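# Move ring from stake into blue tray, flat

## Task

Lift the ring up and clear of the stake, then set it down so it rests flat on the bottom of the blue tray, and leave it there with nothing holding it.

## Robot and tools

Robot: two arms facing each other across a table, left_arm and right_arm, each with a two-finger parallel gripper and a wrist camera (cam_left_wrist, cam_right_wrist, both 672x504). Scene frame: origin at table centre, table surface at z = +0.020 m, +z up. left_arm's base sits near (+0.110, +0.456, +0.105) on the +y side; right_arm's near (-0.009, -0.456, +0.142) on the -y side. Arm names do not match image left/right.

Gripper geometry: fingers extend along the gripper's own +x axis and close along its y axis. end_effector_position is the point between the fingers, roughly 3-4 cm short of the tips; only the final 1.5 cm of each inner finger face is flat.

execute_actions(actions, cameras): actions is a list of actions; each action is a table of at most 15 rows, one row per 1/30 s step (a short table repeats its final row to fill 15 steps). Every row is a single flat list of 14 numbers in [-1, 1] covering both arms: left dx, dy, dz, rx, ry, rz, opening, then right dx, dy, dz, rx, ry, rz, opening. The six pose numbers are offsets, not poses: measured from that arm's Hand target as it stood when the action began, along that Hand target's own axes. Each row is counted from that start point, not from the previous row, and each new action starts from the updated Hand target, so repeating an offset keeps moving. Scale: 1.0 equals 0.6 m of travel or 180 degrees; rx, ry, rz form one rotation vector. Sending six zeros re-requests the current Hand target. Opening is absolute: +1 fully open (0.080 m), -1 fully closed; empty fingers touch at about -0.78. A full close takes at least ~0.6 s. cameras: list of names, [all], [] or null; an empty actions list returns images and the scene number by default.

move(target, speed, blend, opening_speed, grip_force, blocking, cameras): target is one 14-number row, or a list of up to 15 rows, same layout and scale as above. All rows are offsets from the Hand targets at the moment the call starts, not from the previous row. Paths are straight, end together, take at least 0.5 s and are cut off at 10 s total. speed: top path speed in m/s, 0.002 to 4.3 (default 0.25), one value or one per row; rotation is capped at twice that in rad/s. blend: corner rounding in metres per row; 0 means stop at each waypoint. opening_speed: rate of opening change per second on the -1..+1 scale, at least 0.2. grip_force: newtons per finger pad, 8 to 34, one value or one per arm; persists until changed. blocking=false returns after ~0.5 s while motion continues. The result adds a move: line saying done, off_target, moving, held, blocked or fault, plus any limits (paced = commanded pose clipped, held = steps withheld). Moves do not avoid obstacles or the other arm.

wait(seconds 0 to 10): let time pass holding commands. stop(): brake a running move. zoom_image(camera, region=[x0, y0, x1, y1]) in pixels of the newest image, region at most 504 by 504. read_manual(section) returns only licence text. finished_scene(scene 1 to 3) ends the scene irreversibly; call it only when the ring lies flat in the tray untouched.

Reading results: end_effector_position (m), end_effector_quat_wxyz, and velocities are in the scene frame. Hand target is the last commanded pose after clipping; the next offsets start from it. The gripper often sits a little short or low of it from sag and friction; a new command, even all zeros, asks again, and a leftover gap can be sent as an extra offset. Tool commands shows current gripper commands; to leave a gripper unchanged, resend its present value (0 is a real command). grip_measured is the finger opening on the command scale, accurate to ~2 mm; on a firmly held hard part it reads a bit narrower than the part. To grip, command about 0.08 below the reading at first contact. grip_effort_n is motor effort (negative = closing), not pad force. Joint torques and External joint torques hint at contact or load. Wrist depth gives a 7x7 grid of distances (mm) ahead of each camera, row by row from top left; - means no value. Action results also list some intermediate positions.

Cautions: each step the commanded orientation is limited to 32 degrees from the measured one, so large turns need several steps. Verify position and tilt after every move and correct drift. Keep paths away from an arm's own base, which can flip its shoulder. Faster motion means harder impacts and more lag. Contact torque beyond joint limits (waist 18.2, shoulder 22.5, elbow 22.4, wrist pitch 5.92, wrist yaw 5.9, wrist roll 5.54 N m) freezes that arm 10 s. Motors warn at 50 C (MOTOR HOT) and fault at 95 C; avoid holding loads outstretched or pushing into unreachable poses. Huge single-step targets can trigger OVER-SPEED. Never let the arms, grippers or cameras collide, or a gripper close on the other arm. Camera cables count as the arm. Do not drop or release the ring while it is moving, slam into the stake or tray, push hard, or let anything leave the table. The clock runs while you think, and loose objects may occasionally get nudged.

Each tool is called as name([rows], argument=value, ...), one row to a line, values as JSON.

## Session

execute_actions(actions=[])

Scene clock: 0.00 s.
left_arm: end_effector_position=(+0.1296, +0.0732, +0.1827) grip_measured=+1.000 grip_effort_n=n/a end_effector_quat_wxyz=(+0.719, +0.265, +0.523, -0.374) | right_arm: end_effector_position=(+0.0205, -0.2084, +0.3210) grip_measured=+1.000 grip_effort_n=n/a end_effector_quat_wxyz=(+0.681, -0.418, +0.302, +0.521)
Joint positions: left_arm=[-0.018 1.818 1.282 -0.771 -0.178 -0.616 0.08] | right_arm=[0.075 1.087 0.962 -0.968 0.31 0.035 0.08]
Joint velocities: within noise
Joint torques (N m): no reading
External joint torques (N m): no reading
Heat: left arm: hottest wrist yaw 35 °C (+0.0 °C/min); right arm: hottest wrist yaw 32 °C (+0.0 °C/min).
Wrist depth (mm): cam_left_wrist=[220 221 224 225 222 221 228 / 222 224 226 222 223 224 225 / 224 225 227 223 223 226 228 / 226 227 229 225 225 227 226 / 228 228 231 232 - 93 215 / - 93 233 236 236 87 - / - 232 236 237 237 240 -] | cam_right_wrist=[347 365 383 405 448 466 1839 / 334 355 370 395 440 459 1741 / 331 348 367 388 427 447 1629 / 324 341 361 387 412 437 1584 / 321 338 355 376 402 422 1531 / - 81 347 369 393 98 75 / - - 340 361 381 399 78]
Hand target: left_arm +0.1297, +0.0732, +0.1826; +0.719, +0.265, +0.523, -0.374 | right_arm +0.0205, -0.2079, +0.3228; +0.682, -0.415, +0.300, +0.521
Tool commands: left_gripper/opening=+1.0 right_gripper/opening=+1.0

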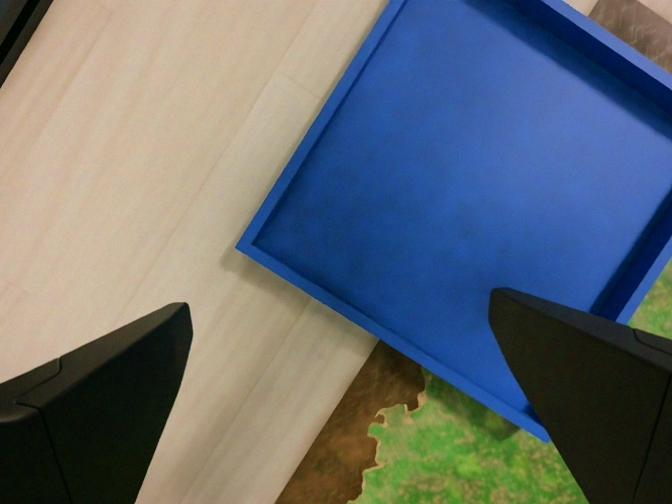

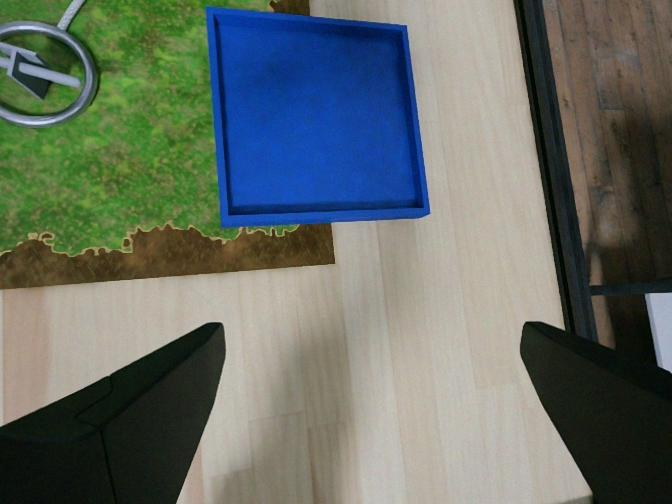

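move(target=[0,0,0,0,0,0,1,-0.139,0.219,0.0455,0,0,0,1], cameras=["cam_right_wrist"])

Scene clock: 15.90 s.
left_arm: end_effector_position=(+0.1296, +0.0732, +0.1827) grip_measured=+1.000 grip_effort_n=-2.1 end_effector_quat_wxyz=(+0.719, +0.265, +0.523, -0.374) | right_arm: end_effector_position=(-0.1279, -0.2097, +0.3698) grip_measured=+1.000 grip_effort_n=1.6 end_effector_quat_wxyz=(+0.679, -0.421, +0.301, +0.521)
Joint positions: left_arm=[-0.018 1.818 1.282 -0.771 -0.178 -0.616 0.08] | right_arm=[0.743 1.424 1.412 -1.381 0.534 0.724 0.08]
Joint torques (N m): left_arm=[0.08 -7.27 5.44 0.67 -0.18 0] | right_arm=[0.2 -5.47 6.16 0.26 0.57 0.31]
External joint torques (N m): left_arm=[0.15 0.53 -0.48 -0.07 -0.05 0] | right_arm=[0.18 -0.92 0.54 -0.32 0.23 0.3]
Heat: left arm: hottest wrist yaw 35 °C (+0.0 °C/min); right arm: hottest elbow 32 °C (+7.5 °C/min).
Wrist depth (mm): cam_left_wrist=[221 223 225 224 221 222 230 / 221 223 225 224 223 225 225 / 223 224 226 223 224 224 - / 226 227 228 225 228 227 225 / 227 228 231 233 228 93 216 / - 93 233 236 236 87 - / - 233 235 236 238 240 -] | cam_right_wrist=[389 412 439 472 509 554 1854 / 381 399 426 453 - 547 1810 / 373 396 420 449 - 522 1810 / 367 385 411 438 473 511 1715 / 360 375 405 427 458 490 533 / - 82 392 418 448 97 75 / - - 387 410 435 462 78]
Hand target: left_arm +0.1297, +0.0732, +0.1826; +0.719, +0.265, +0.523, -0.374 | right_arm -0.1294, -0.2078, +0.3728; +0.682, -0.415, +0.300, +0.522
Off the commanded pose: left_arm 0.000 m, 0 deg | right_arm 0.004 m, 1 deg.
move: done
camera_calibration:
cam_right_wrist: T_world_to_cam=[[0.9613, -0.110754, 0.252262, 0.0183867], [-0.07186, -0.98474, -0.158506, -0.123859], [0.265968, 0.134244, -0.954589, 0.491712], [0, 0, 0, 1]] pos_world=[-0.157355, -0.185942, 0.445112]
Images, in order (width x height): cam_right_wrist 672x504.

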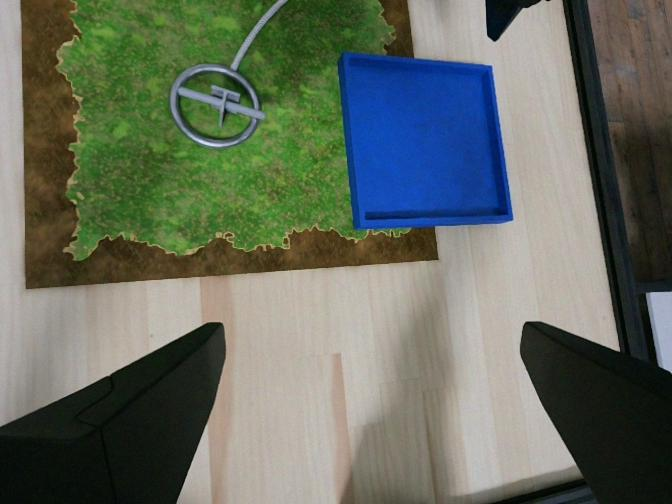

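zoom_image(camera="cam_right_wrist", region=[130, 0, 310, 160])

Scaled by 2.800 from the camera's 672x504 image, which has a finer 960x720 frame.

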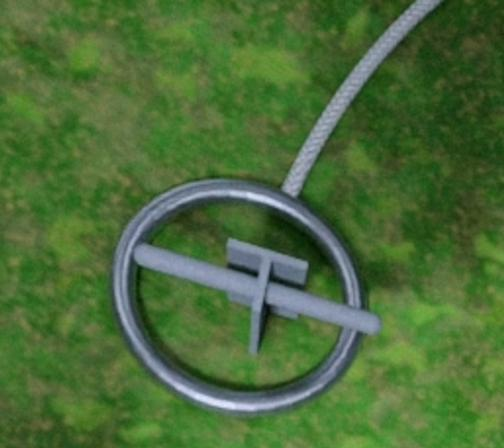

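move(target=[0,0,0,0,0,0,1,0.271,0.117,-0.158,0.037,-0.212,0.084,1], cameras=["cam_right_wrist"])

zoom_image(camera="cam_right_wrist", region=[200, 80, 500, 330])

Scene clock: 35.07 s.
left_arm: end_effector_position=(+0.1296, +0.0732, +0.1827) grip_measured=+1.000 grip_effort_n=-2.1 end_effector_quat_wxyz=(+0.719, +0.265, +0.523, -0.374) | right_arm: end_effector_position=(-0.1514, -0.2069, +0.1744) grip_measured=+1.000 grip_effort_n=1.6 end_effector_quat_wxyz=(+0.691, -0.136, +0.146, +0.695)
Joint positions: left_arm=[-0.018 1.818 1.282 -0.771 -0.178 -0.616 0.08] | right_arm=[0.916 1.642 0.17 0.875 0.803 0.47 0.08]
Joint torques (N m): left_arm=[0.08 -7.26 5.44 0.68 -0.18 0] | right_arm=[0.18 -4.27 1.63 1.28 0.49 -0.21]
External joint torques (N m): left_arm=[0.07 0.66 -0.58 -0.09 -0.03 0] | right_arm=[0.2 -0.58 -1.52 -0.09 0.22 -0.21]
Heat: left arm: hottest wrist yaw 35 °C (+0.0 °C/min); right arm: hottest elbow 33 °C (+5.1 °C/min).
Wrist depth (mm): cam_left_wrist=[220 222 223 224 221 221 228 / 223 223 225 225 221 - 226 / 223 225 227 223 224 229 - / 226 228 228 226 226 229 229 / 228 228 231 232 231 93 215 / - 93 233 235 237 87 - / - 233 236 237 238 239 -] | cam_right_wrist=[2018 1933 603 623 632 582 635 / 2092 515 517 528 529 532 538 / 1839 402 400 403 410 431 385 / 316 326 327 332 332 329 - / 275 284 277 278 279 290 - / - 81 233 242 242 102 75 / - - 213 213 214 215 78]
Hand target: left_arm +0.1297, +0.0732, +0.1826; +0.719, +0.265, +0.523, -0.374 | right_arm -0.1498, -0.2082, +0.1729; +0.692, -0.141, +0.142, +0.694
Off the commanded pose: left_arm 0.000 m, 0 deg | right_arm 0.002 m, 1 deg.
move: done
camera_calibration:
cam_right_wrist: T_world_to_cam=[[0.999732, 0.000633715, -0.0231233, 0.167552], [-0.0166484, -0.674298, -0.738271, 0.0199997], [-0.0160598, 0.738459, -0.674107, 0.344352], [0, 0, 0, 1]] pos_world=[-0.161644, -0.24091, 0.25077]
Images, in order (width x height): cam_right_wrist 672x504.

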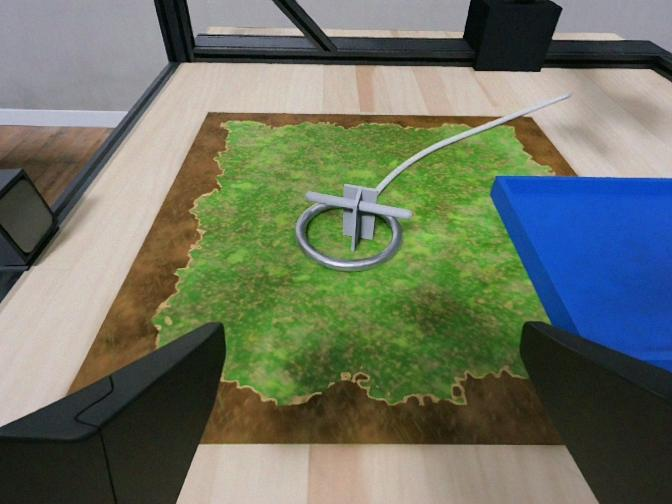

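Scaled by 1.680 from the camera's 672x504 image, which has a finer 960x720 frame.

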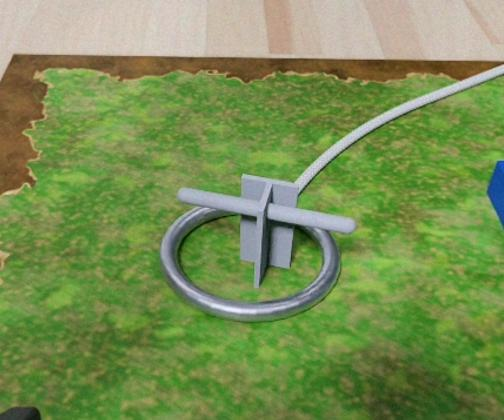

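move(target=[0,0,0,0,0,0,1,0.313,-0.005,0.055,-0.240,0.130,0.323,-0.2], cameras=["cam_right_wrist","cam_left_wrist"])

Scene clock: 101.57 s.
left_arm: end_effector_position=(+0.1296, +0.0732, +0.1827) grip_measured=+1.000 grip_effort_n=-1.6 end_effector_quat_wxyz=(+0.719, +0.265, +0.523, -0.374) | right_arm: end_effector_position=(-0.1469, -0.0248, +0.1302) grip_measured=-0.196 grip_effort_n=-17.9 end_effector_quat_wxyz=(+0.144, -0.421, +0.069, +0.893)
Joint positions: left_arm=[-0.018 1.818 1.282 -0.771 -0.178 -0.616 0.08] | right_arm=[0.126 2.207 1.34 -0.369 -0.616 -1.026 0.026]
Joint torques (N m): left_arm=[0.07 -7.26 5.43 0.68 -0.18 0.01] | right_arm=[-0.27 -10.76 5.25 0.42 -0.78 -0.28]
External joint torques (N m): left_arm=[0.08 0.64 -0.54 -0.07 -0.04 0.01] | right_arm=[-0.33 -1.42 0.26 -0.37 -0.41 -0.28]
Heat: left arm: hottest wrist yaw 35 °C (+0.0 °C/min); right arm: hottest wrist pitch 36 °C (+3.0 °C/min).
Wrist depth (mm): cam_left_wrist=[220 222 224 225 220 221 229 / 223 224 224 221 222 222 215 / 224 225 227 222 221 224 229 / 226 226 227 225 226 228 229 / 228 228 231 232 226 93 221 / - 93 233 234 236 87 - / - 234 235 236 238 240 -] | cam_right_wrist=[1417 240 238 237 234 230 226 / 228 225 223 219 218 214 211 / 210 209 208 205 202 200 197 / 198 196 195 192 191 188 186 / 185 185 184 182 173 174 176 / 176 176 70 168 87 81 164 / - - - 160 159 - -]
Hand target: left_arm +0.1297, +0.0732, +0.1826; +0.719, +0.265, +0.523, -0.374 | right_arm -0.1473, -0.0223, +0.1300; +0.142, -0.418, +0.066, +0.895
Off the commanded pose: left_arm 0.000 m, 0 deg | right_arm 0.002 m, 1 deg.
move: done
camera_calibration:
cam_right_wrist: T_world_to_cam=[[0.321419, 0.946901, -0.00825771, 0.0838272], [0.888228, -0.304503, -0.343991, 0.200911], [-0.328239, 0.10323, -0.938937, 0.153058], [0, 0, 0, 1]] pos_world=[-0.155159, -0.0339983, 0.213515]

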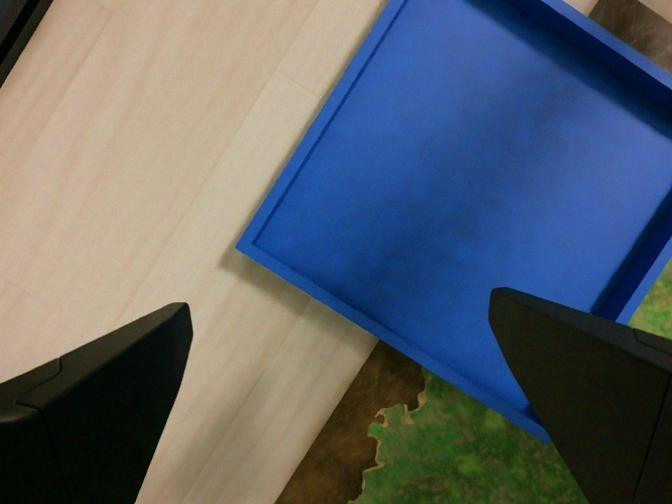

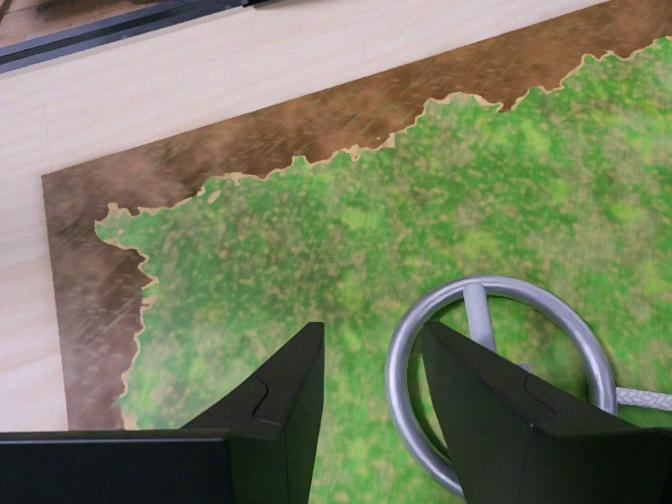

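move(target=[0,0,0,0,0,0,1,0.057,-0.020,-0.061,0,0,0,-0.38], speed=0.15, cameras=["cam_right_wrist"])

zoom_image(camera="cam_right_wrist", region=[280, 220, 672, 504])

Scene clock: 127.83 s.
left_arm: end_effector_position=(+0.1296, +0.0732, +0.1827) grip_measured=+1.000 grip_effort_n=-2.1 end_effector_quat_wxyz=(+0.719, +0.265, +0.523, -0.374) | right_arm: end_effector_position=(-0.1416, -0.0236, +0.0804) grip_measured=-0.378 grip_effort_n=-10.0 end_effector_quat_wxyz=(+0.133, -0.417, +0.078, +0.896)
Joint positions: left_arm=[-0.018 1.818 1.282 -0.771 -0.178 -0.616 0.08] | right_arm=[0.107 2.347 1.35 -0.281 -0.64 -1.059 0.018]
Joint torques (N m): left_arm=[0.06 -7.25 5.43 0.68 -0.18 0] | right_arm=[-0.92 -10.41 6.15 1.38 -0.22 -0.19]
External joint torques (N m): left_arm=[0.06 0.54 -0.47 -0.05 -0.04 0] | right_arm=[-1 -0.83 1.71 0.68 0.18 -0.19]
Heat: left arm: hottest wrist yaw 35 °C (+0.0 °C/min); right arm: hottest elbow 35 °C (+3.0 °C/min).
Wrist depth (mm): cam_left_wrist=[222 222 224 224 218 223 230 / 223 223 225 222 223 224 224 / 224 226 227 221 219 225 224 / 226 227 228 225 226 227 221 / 228 228 231 232 225 93 216 / - 93 233 235 236 87 - / - 234 236 236 238 240 -] | cam_right_wrist=[186 183 178 175 171 166 164 / 171 168 164 162 158 155 152 / 158 157 154 151 148 145 143 / 148 145 143 141 138 132 132 / 139 137 135 133 129 129 125 / 131 130 75 123 84 81 84 / - - - 117 115 - -]
Hand target: left_arm +0.1297, +0.0732, +0.1826; +0.719, +0.265, +0.523, -0.374 | right_arm -0.1378, -0.0128, +0.0802; +0.142, -0.418, +0.066, +0.895
Off the commanded pose: left_arm 0.000 m, 0 deg | right_arm 0.012 m, 2 deg.
move: off_target (right_arm)
camera_calibration:
cam_right_wrist: T_world_to_cam=[[0.308139, 0.950705, -0.0347923, 0.0808743], [0.888132, -0.300581, -0.347667, 0.17993], [-0.340986, 0.0762294, -0.936972, 0.105303], [0, 0, 0, 1]] pos_world=[-0.148816, -0.0308311, 0.164035]
Images, in order (width x height): cam_right_wrist 672x504.

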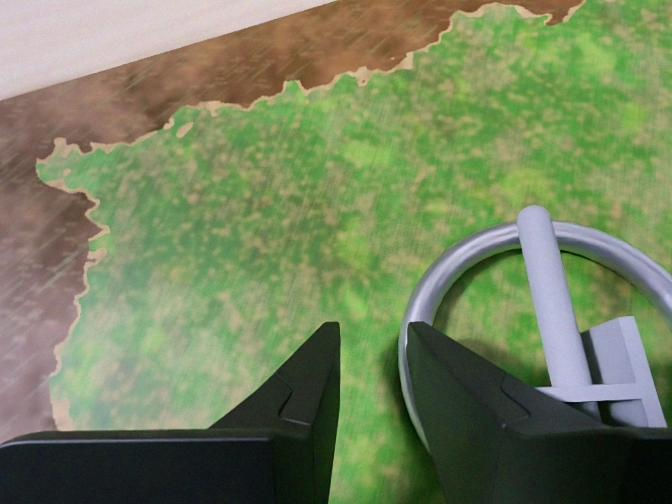

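Scaled by 1.286 from the camera's 672x504 image, which has a finer 960x720 frame.

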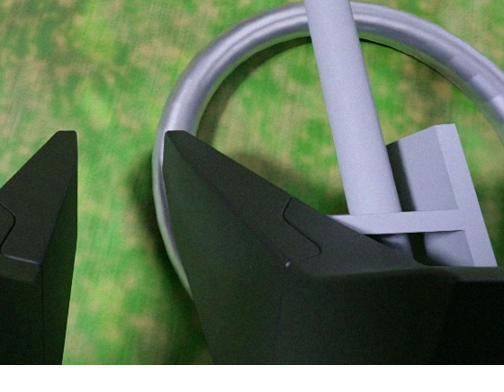

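move(target=[0,0,0,0,0,0,1,0,-0.018,0,0,0,0,-0.38], speed=0.1, cameras=["cam_right_wrist"])

Scene clock: 134.63 s.
left_arm: end_effector_position=(+0.1296, +0.0732, +0.1827) grip_measured=+1.000 grip_effort_n=-2.1 end_effector_quat_wxyz=(+0.719, +0.265, +0.523, -0.374) | right_arm: end_effector_position=(-0.1414, -0.0229, +0.0807) grip_measured=-0.380 grip_effort_n=0.2 end_effector_quat_wxyz=(+0.123, -0.414, +0.087, +0.898)
Joint positions: left_arm=[-0.018 1.818 1.282 -0.771 -0.178 -0.616 0.08] | right_arm=[0.102 2.364 1.385 -0.331 -0.657 -1.073 0.018]
Joint torques (N m): left_arm=[0.09 -7.25 5.43 0.68 -0.18 0] | right_arm=[-1.4 -9.4 8.27 2.27 0.31 -0.11]
External joint torques (N m): left_arm=[0.14 0.71 -0.59 -0.08 -0.04 -0.01] | right_arm=[-1.48 0.44 3.71 1.6 0.72 -0.11]
Heat: left arm: hottest wrist yaw 35 °C (+0.0 °C/min); right arm: hottest elbow 35 °C (+3.0 °C/min).
Wrist depth (mm): cam_left_wrist=[221 222 223 224 224 222 228 / 223 223 225 225 223 224 225 / 224 225 226 222 227 226 - / 225 226 228 225 226 228 228 / 227 228 230 233 228 92 215 / - 93 233 235 236 87 - / - 233 235 236 237 241 -] | cam_right_wrist=[193 188 183 177 172 166 162 / 177 173 168 164 159 155 151 / 164 161 156 152 149 145 141 / 153 150 146 142 138 131 131 / 142 140 137 134 129 129 125 / 134 133 75 124 83 80 85 / - - - 118 116 - -]
Hand target: left_arm +0.1297, +0.0732, +0.1826; +0.719, +0.265, +0.523, -0.374 | right_arm -0.1345, -0.0026, +0.0803; +0.142, -0.418, +0.066, +0.895
Off the commanded pose: left_arm 0.000 m, 0 deg | right_arm 0.022 m, 3 deg.
move: off_target (right_arm)
camera_calibration:
cam_right_wrist: T_world_to_cam=[[0.297925, 0.952615, -0.0613575, 0.0808853], [0.887296, -0.300056, -0.350247, 0.18012], [-0.352061, 0.0499051, -0.934646, 0.103255], [0, 0, 0, 1]] pos_world=[-0.147565, -0.0281594, 0.164557]
Images, in order (width x height): cam_right_wrist 672x504.

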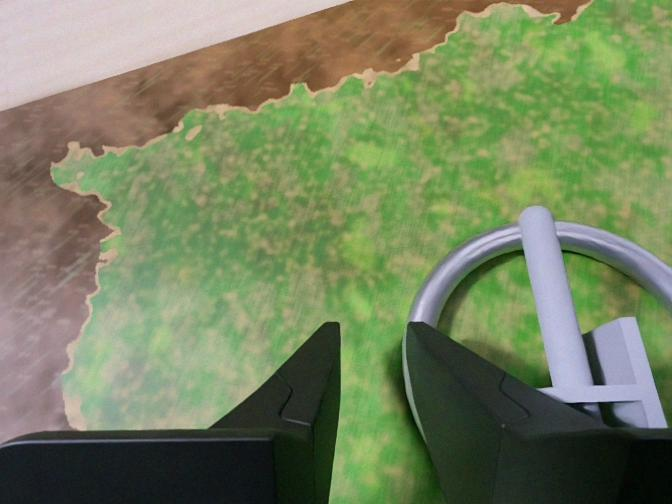

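move([
  [0,0,0,0,0,0,1,-0.087,0.0475,0.0525,0,0,0,-0.38],
  [0,0,0,0,0,0,1,-0.014,0.075,0.0475,-0.048,0.219,-0.134,-0.2],
], speed=0.15, cameras=["cam_right_wrist"])

Scene clock: 166.20 s.
left_arm: end_effector_position=(+0.1296, +0.0732, +0.1827) grip_measured=+1.000 grip_effort_n=-1.6 end_effector_quat_wxyz=(+0.719, +0.265, +0.523, -0.374) | right_arm: end_effector_position=(-0.1630, -0.0428, +0.1054) grip_measured=-0.205 grip_effort_n=20.2 end_effector_quat_wxyz=(+0.257, -0.706, -0.043, +0.658)
Joint positions: left_arm=[-0.018 1.818 1.282 -0.771 -0.178 -0.616 0.08] | right_arm=[0.466 2.187 1.285 -0.348 0.297 -0.852 0.026]
Joint torques (N m): left_arm=[0.07 -7.26 5.43 0.68 -0.19 0] | right_arm=[0.06 -10.57 5.12 0.45 0.29 0.26]
External joint torques (N m): left_arm=[0.05 0.59 -0.49 -0.05 -0.04 0] | right_arm=[0.2 -1.46 0.25 -0.34 0.14 0.24]
Heat: left arm: hottest elbow 35 °C (+1.0 °C/min); right arm: hottest elbow 41 °C (+8.1 °C/min).
Wrist depth (mm): cam_left_wrist=[221 222 224 225 221 222 229 / 222 223 225 222 222 224 225 / 225 225 227 222 225 226 - / 226 227 229 224 227 228 224 / 227 228 231 232 229 93 219 / - 93 234 234 236 86 - / - 233 235 237 239 239 -] | cam_right_wrist=[- 101 109 118 130 144 162 / 102 106 115 126 138 154 173 / 106 112 121 133 139 163 187 / 112 118 129 142 156 150 205 / 118 124 136 150 148 120 227 / 123 130 70 165 86 81 255 / - - - 179 191 - -]
Hand target: left_arm +0.1297, +0.0732, +0.1826; +0.719, +0.265, +0.523, -0.374 | right_arm -0.1640, -0.0402, +0.1050; -0.261, +0.706, +0.043, -0.657
Off the commanded pose: left_arm 0.000 m, 0 deg | right_arm 0.003 m, 0 deg.
move: done
camera_calibration:
cam_right_wrist: T_world_to_cam=[[0.285921, 0.861681, 0.419232, 0.0512611], [0.85225, -0.428676, 0.299846, 0.122186], [0.438086, 0.271558, -0.856935, 0.249812], [0, 0, 0, 1]] pos_world=[-0.228229, -0.0596307, 0.155945]
Images, in order (width x height): cam_right_wrist 672x504.

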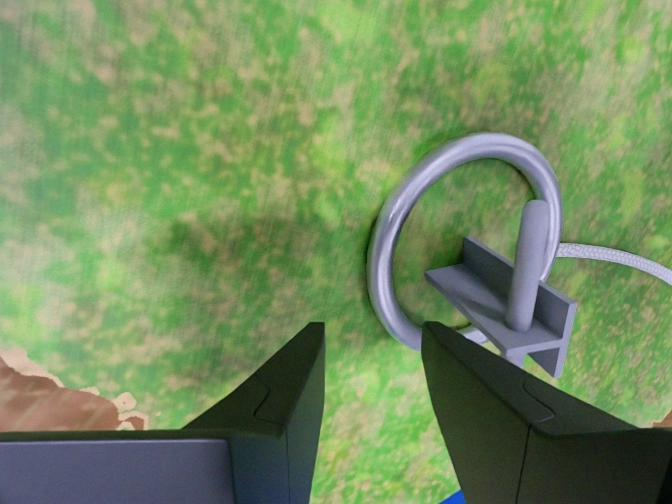

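move(target=[0,0,0,0,0,0,1,0.0915,-0.011,-0.009,0,0,0,-0.38], speed=0.1, cameras=["cam_right_wrist"])

zoom_image(camera="cam_right_wrist", region=[250, 180, 550, 480])

Scene clock: 177.20 s.
left_arm: end_effector_position=(+0.1296, +0.0732, +0.1827) grip_measured=+1.000 grip_effort_n=-1.6 end_effector_quat_wxyz=(+0.719, +0.265, +0.523, -0.374) | right_arm: end_effector_position=(-0.1533, -0.0173, +0.0711) grip_measured=-0.378 grip_effort_n=-9.5 end_effector_quat_wxyz=(+0.265, -0.704, -0.047, +0.657)
Joint positions: left_arm=[-0.018 1.818 1.282 -0.771 -0.178 -0.616 0.08] | right_arm=[0.421 2.319 1.345 -0.248 0.291 -0.895 0.018]
Joint torques (N m): left_arm=[0.06 -7.25 5.43 0.67 -0.18 0] | right_arm=[-1.25 -7.41 5.19 1.6 -0.19 -0.31]
External joint torques (N m): left_arm=[0.06 0.61 -0.51 -0.07 -0.03 0] | right_arm=[-1.34 2.36 0.46 0.75 -0.31 -0.33]
Heat: left arm: hottest elbow 35 °C (+1.0 °C/min); right arm: hottest elbow 40 °C (+6.1 °C/min).
Wrist depth (mm): cam_left_wrist=[220 221 224 224 219 221 230 / 222 224 225 222 224 225 225 / 224 225 227 222 225 225 228 / 226 228 229 225 225 227 228 / 228 228 230 232 227 93 229 / - 93 232 234 237 87 - / - 234 236 236 238 239 -] | cam_right_wrist=[- 75 81 88 98 109 123 / - 78 84 93 103 115 132 / - 82 90 101 103 122 144 / - 86 95 104 120 132 156 / - 91 101 108 121 108 174 / - 96 100 123 83 81 193 / - - - 130 136 - -]
Hand target: left_arm +0.1297, +0.0732, +0.1826; +0.719, +0.265, +0.523, -0.374 | right_arm -0.1496, -0.0141, +0.0581; -0.261, +0.706, +0.043, -0.657
Off the commanded pose: left_arm 0.000 m, 0 deg | right_arm 0.014 m, 1 deg.
move: off_target (right_arm)
camera_calibration:
cam_right_wrist: T_world_to_cam=[[0.289508, 0.85316, 0.433938, 0.0402465], [0.850305, -0.437403, 0.292678, 0.135243], [0.439507, 0.284247, -0.852078, 0.209266], [0, 0, 0, 1]] pos_world=[-0.218623, -0.0346647, 0.121264]
Images, in order (width x height): cam_right_wrist 672x504.

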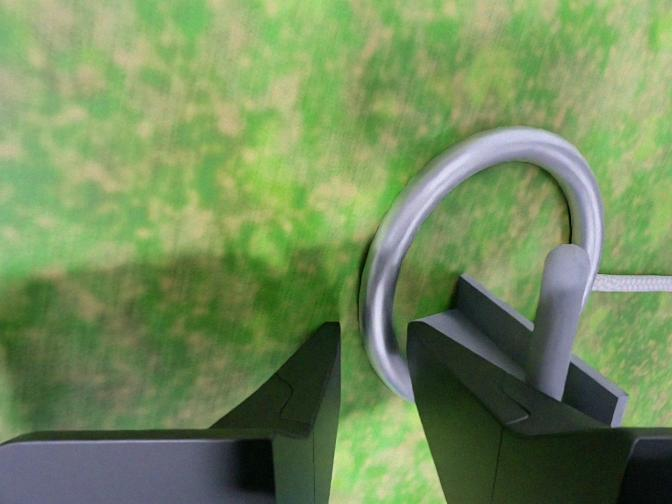

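Scaled by 1.680 from the camera's 672x504 image, which has a finer 960x720 frame.

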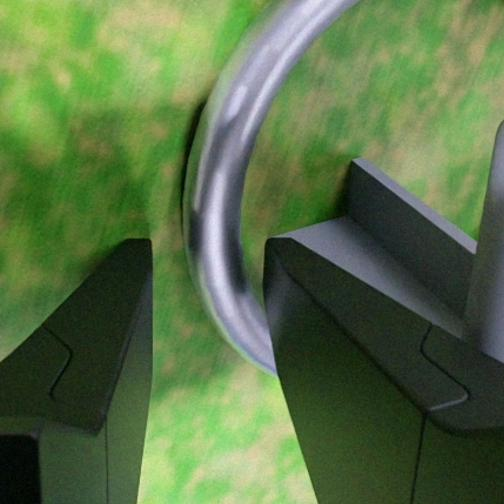

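move([
  [0,0,0,0,0,0,1,-0.05,0,0,0,0,0,-0.38],
  [0,0,0,0,0,0,1,-0.04,0,0.035,0,0,0,-0.38],
  [0,0,0,0,0,0,1,0,0,0.035,0,0,0,-0.38],
], speed=0.1, cameras=["cam_right_wrist"])

zoom_image(camera="cam_right_wrist", region=[250, 180, 550, 480])

Scene clock: 191.67 s.
left_arm: end_effector_position=(+0.1296, +0.0732, +0.1827) grip_measured=+1.000 grip_effort_n=-2.1 end_effector_quat_wxyz=(+0.719, +0.265, +0.523, -0.374) | right_arm: end_effector_position=(-0.1740, -0.0062, +0.0724) grip_measured=-0.378 grip_effort_n=-8.6 end_effector_quat_wxyz=(+0.269, -0.699, -0.049, +0.661)
Joint positions: left_arm=[-0.018 1.818 1.282 -0.771 -0.178 -0.616 0.08] | right_arm=[0.453 2.365 1.439 -0.292 0.296 -0.861 0.018]
Joint torques (N m): left_arm=[0.07 -7.25 5.44 0.66 -0.18 0] | right_arm=[-0.78 -8.48 4.38 0.93 0.07 -0.23]
External joint torques (N m): left_arm=[0.1 0.56 -0.48 -0.08 -0.04 0] | right_arm=[-0.86 1.53 -0.41 0.1 -0.05 -0.25]
Heat: left arm: hottest elbow 35 °C (+1.0 °C/min); right arm: hottest elbow 39 °C (+4.0 °C/min).
Wrist depth (mm): cam_left_wrist=[221 221 223 224 221 220 229 / 222 224 225 223 222 225 222 / 224 225 227 222 223 226 226 / 225 227 229 224 226 - 230 / 227 228 232 232 227 93 220 / - 93 232 235 235 87 - / - 233 235 236 237 239 -] | cam_right_wrist=[- 76 82 89 99 110 125 / - 79 85 93 104 117 134 / - 82 90 101 110 126 145 / - 86 95 106 112 133 158 / - 91 101 108 124 144 172 / - 96 99 114 84 148 194 / - - - 130 92 - -]
Hand target: left_arm +0.1297, +0.0732, +0.1826; +0.719, +0.265, +0.523, -0.374 | right_arm -0.1696, -0.0076, +0.0580; -0.261, +0.706, +0.043, -0.657
Off the commanded pose: left_arm 0.000 m, 0 deg | right_arm 0.015 m, 1 deg.
move: off_target (right_arm)
camera_calibration:
cam_right_wrist: T_world_to_cam=[[0.295081, 0.848518, 0.439255, 0.0367435], [0.853304, -0.440867, 0.278402, 0.158869], [0.429882, 0.292667, -0.854135, 0.214865], [0, 0, 0, 1]] pos_world=[-0.238772, -0.0240216, 0.123155]
Images, in order (width x height): cam_right_wrist 672x504.

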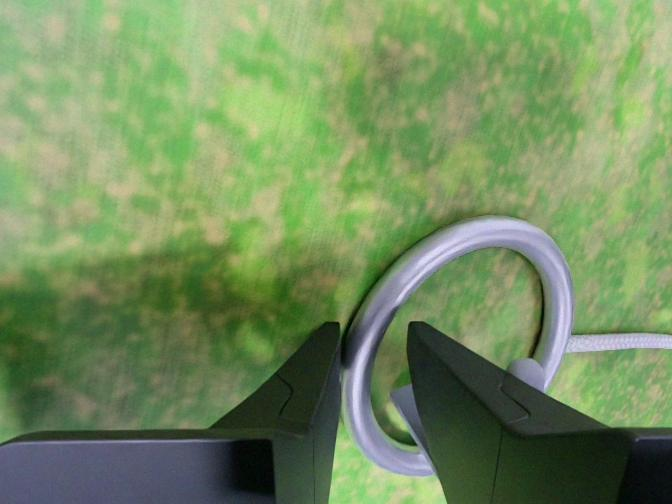

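Scaled by 1.680 from the camera's 672x504 image, which has a finer 960x720 frame.

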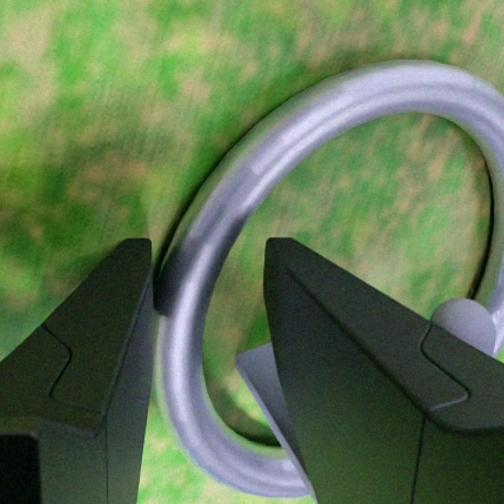

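move(target=[0,0,0,0,0,0,1,0.0,0.004,0,0,0,0,-0.95], speed=0.1, opening_speed=0.5, cameras=["cam_right_wrist"])

zoom_image(camera="cam_right_wrist", region=[250, 180, 550, 480])

Scene clock: 202.83 s.
left_arm: end_effector_position=(+0.1296, +0.0732, +0.1827) grip_measured=+1.000 grip_effort_n=-2.1 end_effector_quat_wxyz=(+0.719, +0.265, +0.523, -0.374) | right_arm: end_effector_position=(-0.1746, -0.0050, +0.0715) grip_measured=-0.610 grip_effort_n=-83.5 end_effector_quat_wxyz=(+0.271, -0.697, -0.051, +0.662)
Joint positions: left_arm=[-0.018 1.818 1.282 -0.771 -0.178 -0.616 0.08] | right_arm=[0.453 2.368 1.439 -0.282 0.296 -0.861 0.008]
Joint torques (N m): left_arm=[0.05 -7.27 5.44 0.67 -0.18 0.01] | right_arm=[-0.43 -9.1 3.48 0.69 0.11 -0.1]
External joint torques (N m): left_arm=[0.01 0.6 -0.54 -0.08 -0.03 0.01] | right_arm=[-0.48 1.08 -1.39 -0.16 -0.02 -0.12]
Heat: left arm: hottest elbow 35 °C (+1.0 °C/min); right arm: hottest elbow 37 °C (-1.0 °C/min).
Wrist depth (mm): cam_left_wrist=[221 221 223 225 220 221 231 / 223 223 225 221 222 226 225 / 224 225 226 - - 226 226 / 225 227 228 222 225 228 218 / 228 227 230 232 228 93 215 / - 93 234 235 236 87 - / - 233 234 237 237 239 -] | cam_right_wrist=[- 75 81 88 98 110 125 / - 78 84 92 103 116 134 / - 81 89 100 109 124 145 / - 85 94 104 109 132 158 / - 90 99 107 125 144 171 / - 95 102 112 84 167 191 / - - - 133 78 - -]
Hand target: left_arm +0.1297, +0.0732, +0.1826; +0.719, +0.265, +0.523, -0.374 | right_arm -0.1702, -0.0096, +0.0570; -0.261, +0.706, +0.043, -0.657
Off the commanded pose: left_arm 0.000 m, 0 deg | right_arm 0.016 m, 2 deg.
move: off_target (right_arm)
camera_calibration:
cam_right_wrist: T_world_to_cam=[[0.2962, 0.8461, 0.443149, 0.0362514], [0.854029, -0.442363, 0.273768, 0.160511], [0.427668, 0.297372, -0.853621, 0.213636], [0, 0, 0, 1]] pos_world=[-0.239184, -0.0231977, 0.122357]
Images, in order (width x height): cam_right_wrist 672x504.

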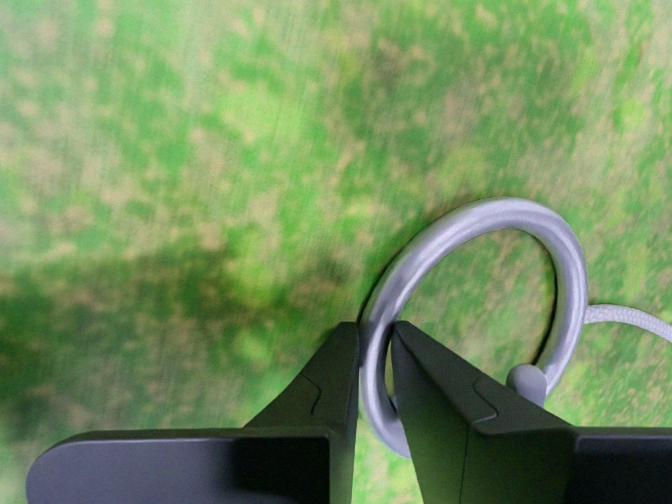

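Scaled by 1.680 from the camera's 672x504 image, which has a finer 960x720 frame.

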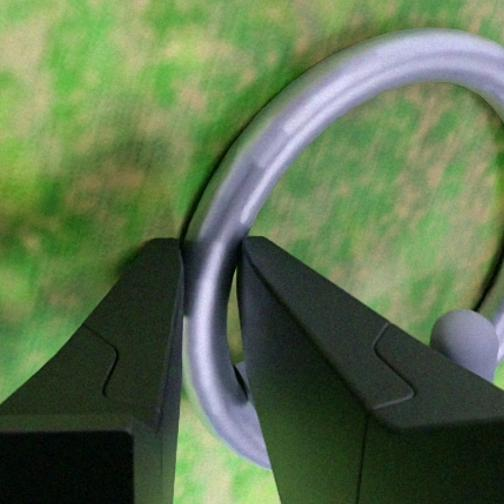

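move(target=[0,0,0,0,0,0,1,-0.0425,0.0023,0.029,0,0,0,-0.95], speed=0.06, cameras=["cam_right_wrist"])

Scene clock: 210.23 s.
left_arm: end_effector_position=(+0.1296, +0.0732, +0.1827) grip_measured=+1.000 grip_effort_n=-2.1 end_effector_quat_wxyz=(+0.719, +0.265, +0.523, -0.374) | right_arm: end_effector_position=(-0.1821, -0.0158, +0.0740) grip_measured=-0.627 grip_effort_n=-83.5 end_effector_quat_wxyz=(+0.262, -0.712, -0.038, +0.651)
Joint positions: left_arm=[-0.018 1.818 1.282 -0.771 -0.178 -0.616 0.08] | right_arm=[0.484 2.367 1.465 -0.367 0.319 -0.82 0.007]
Joint torques (N m): left_arm=[0.08 -7.26 5.43 0.68 -0.18 0.01] | right_arm=[1.26 -14.06 4.57 0.24 -0.15 0.18]
External joint torques (N m): left_arm=[0.11 0.72 -0.65 -0.11 -0.04 0.01] | right_arm=[1.2 -3.76 -0.43 -0.57 -0.3 0.16]
Heat: left arm: hottest elbow 35 °C (+1.0 °C/min); right arm: hottest elbow 37 °C (-3.0 °C/min).
Wrist depth (mm): cam_left_wrist=[221 221 223 225 221 221 228 / 222 223 225 222 222 221 225 / 224 225 228 222 224 227 226 / 226 227 228 223 227 230 226 / 227 228 231 233 227 93 220 / - 93 232 234 236 87 - / - 234 234 236 238 238 -] | cam_right_wrist=[- 74 79 86 95 105 118 / - 77 83 91 101 113 127 / - 81 89 99 106 118 138 / - 86 94 104 109 130 153 / - 91 101 108 124 143 171 / - 97 105 113 83 84 191 / - - - - 77 - -]
Hand target: left_arm +0.1297, +0.0732, +0.1826; +0.719, +0.265, +0.523, -0.374 | right_arm -0.1907, -0.0156, +0.0796; -0.261, +0.706, +0.043, -0.657
Off the commanded pose: left_arm 0.000 m, 0 deg | right_arm 0.010 m, 1 deg.
move: off_target (right_arm)
camera_calibration:
cam_right_wrist: T_world_to_cam=[[0.295398, 0.858054, 0.420099, 0.0482501], [0.839892, -0.442806, 0.313852, 0.155919], [0.455325, 0.260127, -0.851477, 0.226517], [0, 0, 0, 1]] pos_world=[-0.248347, -0.0312824, 0.123669]
Images, in order (width x height): cam_right_wrist 672x504.

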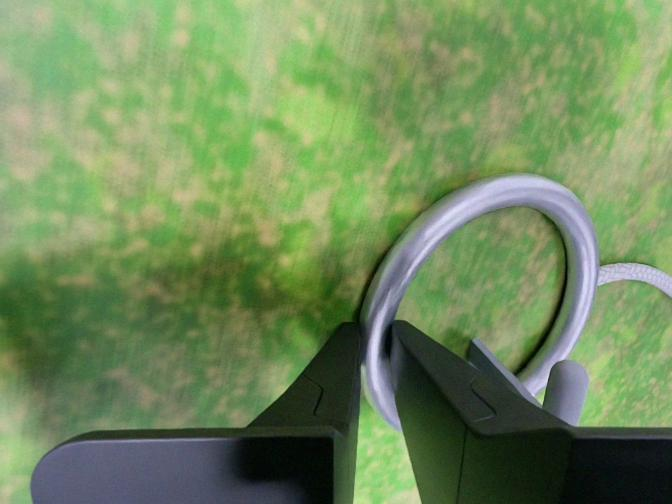

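move(target=[0,0,0,0,0,0,1,-0.044,-0.0235,-0.0185,0.0705,-0.151,0,-0.95], speed=0.06, cameras=["cam_right_wrist"])

Scene clock: 227.07 s.
left_arm: end_effector_position=(+0.1296, +0.0732, +0.1827) grip_measured=+1.000 grip_effort_n=-2.1 end_effector_quat_wxyz=(+0.719, +0.265, +0.523, -0.374) | right_arm: end_effector_position=(-0.1662, -0.0204, +0.0928) grip_measured=-0.630 grip_effort_n=-83.5 end_effector_quat_wxyz=(+0.322, -0.520, -0.016, +0.791)
Joint positions: left_arm=[-0.018 1.818 1.282 -0.771 -0.178 -0.616 0.08] | right_arm=[0.332 2.184 1.083 0.149 -0.074 -0.767 0.007]
Joint torques (N m): left_arm=[0.04 -7.25 5.44 0.67 -0.18 0] | right_arm=[1.56 -15.32 3.76 1.53 -1.11 0.17]
External joint torques (N m): left_arm=[0.06 0.72 -0.59 -0.09 -0.03 0] | right_arm=[1.63 -6.45 -0.86 0.32 -1.05 0.15]
Heat: left arm: hottest elbow 35 °C (+0.0 °C/min); right arm: hottest shoulder 42 °C (+7.1 °C/min).
Wrist depth (mm): cam_left_wrist=[220 222 223 224 221 222 230 / 223 224 226 223 222 222 225 / 224 225 228 222 224 226 227 / 225 227 227 - 227 227 219 / 227 227 231 233 227 93 80 / - 93 233 234 237 87 - / - 234 235 236 239 239 -] | cam_right_wrist=[121 128 137 150 164 182 204 / 119 124 134 145 159 176 197 / 116 122 131 142 153 165 190 / 114 119 127 139 107 162 183 / 111 116 125 130 145 146 178 / 109 115 121 113 83 99 171 / - - - 132 77 - -]
Hand target: left_arm +0.1297, +0.0732, +0.1826; +0.719, +0.265, +0.523, -0.374 | right_arm -0.1796, -0.0177, +0.1094; +0.319, -0.500, -0.031, +0.805
Off the commanded pose: left_arm 0.000 m, 0 deg | right_arm 0.022 m, 3 deg.
move: off_target (right_arm)
camera_calibration:
cam_right_wrist: T_world_to_cam=[[0.499454, 0.790726, 0.353975, 0.0782644], [0.86556, -0.472796, -0.165139, 0.18288], [0.0367785, 0.388866, -0.92056, 0.175918], [0, 0, 0, 1]] pos_world=[-0.203853, -0.043829, 0.16444]
Images, in order (width x height): cam_right_wrist 672x504.

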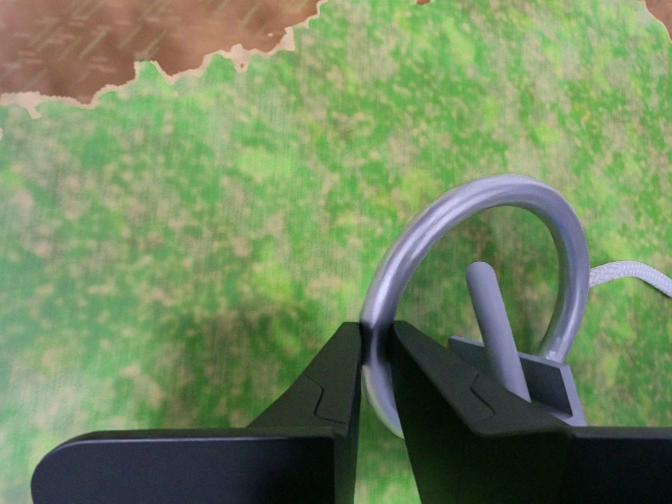

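move(target=[0,0,0,0,0,0,1,0.045,0.018,-0.004,0,0,0,-0.95], speed=0.08, cameras=["cam_right_wrist"])

zoom_image(camera="cam_right_wrist", region=[340, 140, 672, 460])

Scene clock: 246.47 s.
left_arm: end_effector_position=(+0.1296, +0.0732, +0.1827) grip_measured=+1.000 grip_effort_n=-2.1 end_effector_quat_wxyz=(+0.719, +0.265, +0.523, -0.374) | right_arm: end_effector_position=(-0.1737, -0.0140, +0.0787) grip_measured=-0.632 grip_effort_n=-83.5 end_effector_quat_wxyz=(+0.329, -0.512, -0.021, +0.793)
Joint positions: left_arm=[-0.018 1.818 1.282 -0.771 -0.178 -0.616 0.08] | right_arm=[0.345 2.246 1.1 0.218 -0.065 -0.75 0.007]
Joint torques (N m): left_arm=[0.06 -7.26 5.42 0.67 -0.18 0] | right_arm=[2.46 -10.97 5.36 1.39 -0.9 0.22]
External joint torques (N m): left_arm=[0.05 0.67 -0.6 -0.1 -0.03 0] | right_arm=[2.53 -1.92 0.92 0.18 -0.84 0.2]
Heat: left arm: hottest elbow 35 °C (+0.0 °C/min); right arm: hottest shoulder 47 °C (+13.1 °C/min).
Wrist depth (mm): cam_left_wrist=[220 222 223 226 - 220 229 / 222 223 225 222 224 223 226 / 225 224 226 222 224 - 227 / 225 227 228 225 226 227 227 / 228 229 231 232 226 93 216 / - 93 234 236 237 87 - / - 234 236 236 238 240 -] | cam_right_wrist=[110 115 127 137 152 170 191 / 107 114 123 133 147 162 183 / 105 110 119 129 139 158 176 / 102 107 115 125 134 146 170 / 100 105 112 118 133 149 162 / - 102 108 110 83 88 157 / - - - 119 85 - -]
Hand target: left_arm +0.1297, +0.0732, +0.1826; +0.719, +0.265, +0.523, -0.374 | right_arm -0.1909, -0.0122, +0.0830; +0.319, -0.500, -0.031, +0.805
Off the commanded pose: left_arm 0.000 m, 0 deg | right_arm 0.018 m, 3 deg.
move: off_target (right_arm)
camera_calibration:
cam_right_wrist: T_world_to_cam=[[0.507863, 0.780347, 0.364875, 0.0823961], [0.860946, -0.47411, -0.184371, 0.190738], [0.0291178, 0.407773, -0.912619, 0.159076], [0, 0, 0, 1]] pos_world=[-0.210693, -0.0387334, 0.150278]
Images, in order (width x height): cam_right_wrist 672x504.

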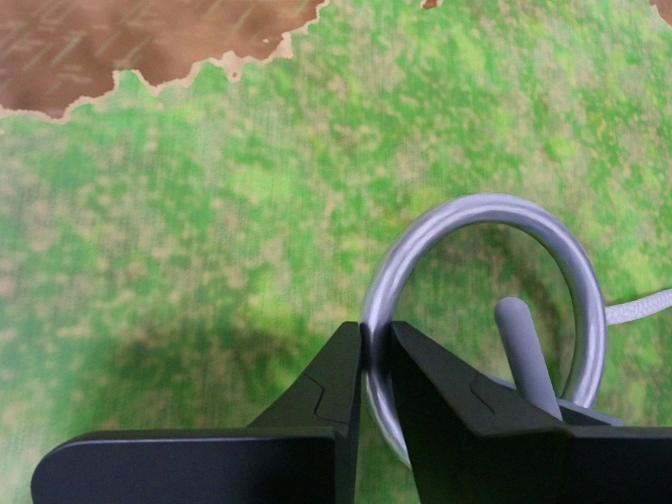

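Scaled by 1.518 from the camera's 672x504 image, which has a finer 960x720 frame.

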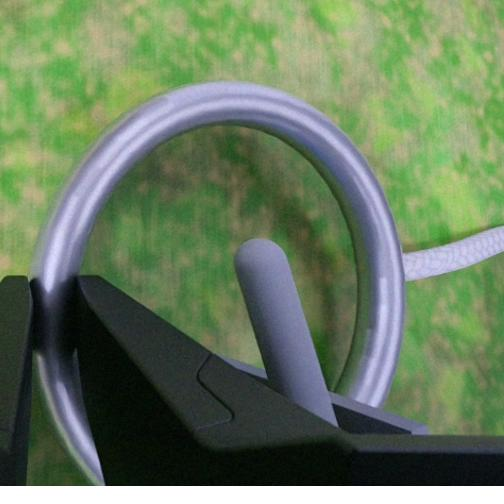

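move(target=[0,0,0,0,0,0,1,-0.05,-0.0295,0.013,0,0,0,-0.95], speed=0.06, cameras=["cam_right_wrist"])

zoom_image(camera="cam_right_wrist", region=[340, 140, 672, 460])

Scene clock: 257.40 s.
left_arm: end_effector_position=(+0.1296, +0.0732, +0.1827) grip_measured=+1.000 grip_effort_n=-1.6 end_effector_quat_wxyz=(+0.719, +0.265, +0.523, -0.374) | right_arm: end_effector_position=(-0.1730, -0.0202, +0.0993) grip_measured=-0.633 grip_effort_n=-83.5 end_effector_quat_wxyz=(+0.316, -0.515, -0.012, +0.797)
Joint positions: left_arm=[-0.018 1.818 1.282 -0.771 -0.178 -0.616 0.08] | right_arm=[0.341 2.172 1.1 0.117 -0.089 -0.756 0.007]
Joint torques (N m): left_arm=[0.07 -7.27 5.45 0.67 -0.18 0] | right_arm=[0.34 -14.9 5.08 1.23 -0.63 -0.34]
External joint torques (N m): left_arm=[0.07 0.62 -0.56 -0.09 -0.04 0] | right_arm=[0.4 -5.96 0.31 0.03 -0.55 -0.36]
Heat: left arm: hottest elbow 36 °C (+1.0 °C/min); right arm: hottest shoulder 43 °C (+9.1 °C/min).
Wrist depth (mm): cam_left_wrist=[220 221 223 224 220 222 228 / 222 223 226 225 - 224 225 / 224 225 227 223 225 225 226 / 225 227 229 225 224 - 228 / 227 228 231 234 228 93 215 / - 93 233 234 236 87 - / - 235 236 237 237 239 -] | cam_right_wrist=[129 136 147 159 174 192 212 / 126 133 143 154 169 185 205 / 123 130 139 151 162 180 197 / 120 128 135 145 156 168 191 / 119 123 132 137 152 165 182 / 116 121 128 109 81 116 178 / - - - - 77 - -]
Hand target: left_arm +0.1297, +0.0732, +0.1826; +0.719, +0.265, +0.523, -0.374 | right_arm -0.1799, -0.0124, +0.1169; +0.319, -0.500, -0.031, +0.805
Off the commanded pose: left_arm 0.000 m, 0 deg | right_arm 0.020 m, 3 deg.
move: off_target (right_arm)
camera_calibration:
cam_right_wrist: T_world_to_cam=[[0.498098, 0.798381, 0.338357, 0.0807469], [0.866931, -0.466662, -0.17509, 0.191227], [0.0181097, 0.380544, -0.924585, 0.179072], [0, 0, 0, 1]] pos_world=[-0.209243, -0.0433732, 0.171728]
Images, in order (width x height): cam_right_wrist 672x504.

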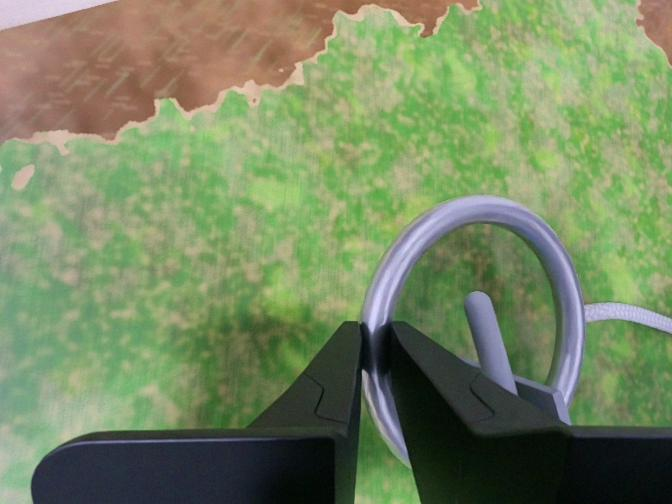

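Scaled by 1.518 from the camera's 672x504 image, which has a finer 960x720 frame.

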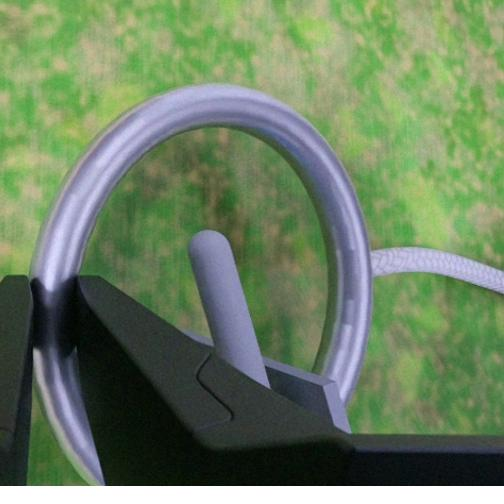

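move(target=[0,0,0,0,0,0,1,-0.02,-0.012,0.01,0,0,0,-0.95], speed=0.06, cameras=["cam_right_wrist"])

zoom_image(camera="cam_right_wrist", region=[340, 140, 672, 460])

Scene clock: 276.70 s.
left_arm: end_effector_position=(+0.1296, +0.0732, +0.1827) grip_measured=+1.000 grip_effort_n=-2.1 end_effector_quat_wxyz=(+0.719, +0.265, +0.523, -0.374) | right_arm: end_effector_position=(-0.1717, -0.0211, +0.1134) grip_measured=-0.636 grip_effort_n=-83.5 end_effector_quat_wxyz=(+0.313, -0.515, -0.011, +0.798)
Joint positions: left_arm=[-0.018 1.818 1.282 -0.771 -0.178 -0.616 0.08] | right_arm=[0.337 2.13 1.106 0.065 -0.095 -0.762 0.006]
Joint torques (N m): left_arm=[0.07 -7.28 5.44 0.67 -0.18 0] | right_arm=[0.16 -14.61 5.93 1.14 -0.51 -0.31]
External joint torques (N m): left_arm=[0.14 0.64 -0.61 -0.11 -0.05 0] | right_arm=[0.17 -5.73 0.96 -0.07 -0.44 -0.33]
Heat: left arm: hottest elbow 36 °C (+1.0 °C/min); right arm: hottest shoulder 45 °C (+6.0 °C/min).
Wrist depth (mm): cam_left_wrist=[220 221 223 225 222 222 228 / 222 225 225 225 222 223 225 / 225 225 227 223 225 226 227 / 226 227 228 223 227 228 228 / 228 228 230 232 227 93 220 / - 93 234 235 236 87 - / - 232 235 237 238 238 -] | cam_right_wrist=[144 151 162 175 192 210 232 / 139 147 157 171 186 203 225 / 136 142 153 166 178 197 216 / 134 139 149 159 172 184 209 / 131 136 147 111 121 180 199 / 128 133 141 110 83 149 195 / - - - - 77 - -]
Hand target: left_arm +0.1297, +0.0732, +0.1826; +0.719, +0.265, +0.523, -0.374 | right_arm -0.1777, -0.0115, +0.1320; +0.319, -0.500, -0.031, +0.805
Off the commanded pose: left_arm 0.000 m, 0 deg | right_arm 0.022 m, 3 deg.
move: off_target (right_arm)
camera_calibration:
cam_right_wrist: T_world_to_cam=[[0.495368, 0.801594, 0.334752, 0.0759875], [0.868542, -0.463984, -0.174223, 0.192395], [0.015663, 0.37705, -0.92606, 0.192146], [0, 0, 0, 1]] pos_world=[-0.207755, -0.0440918, 0.186022]
Images, in order (width x height): cam_right_wrist 672x504.

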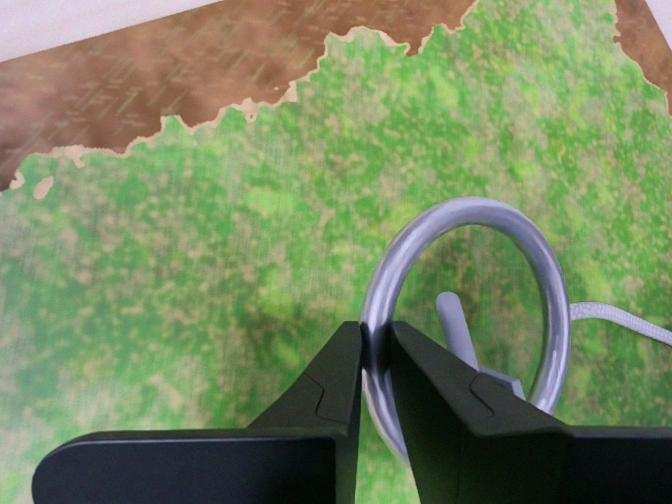

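Scaled by 1.518 from the camera's 672x504 image, which has a finer 960x720 frame.

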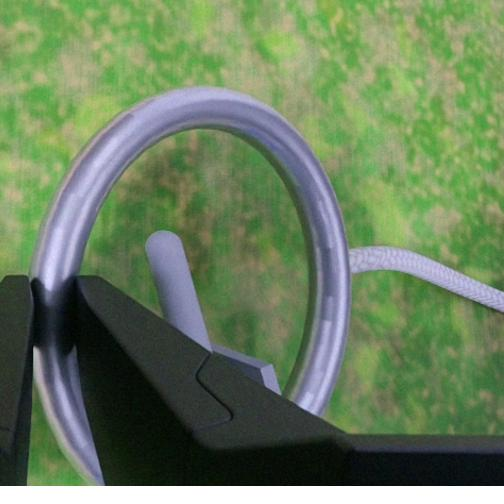

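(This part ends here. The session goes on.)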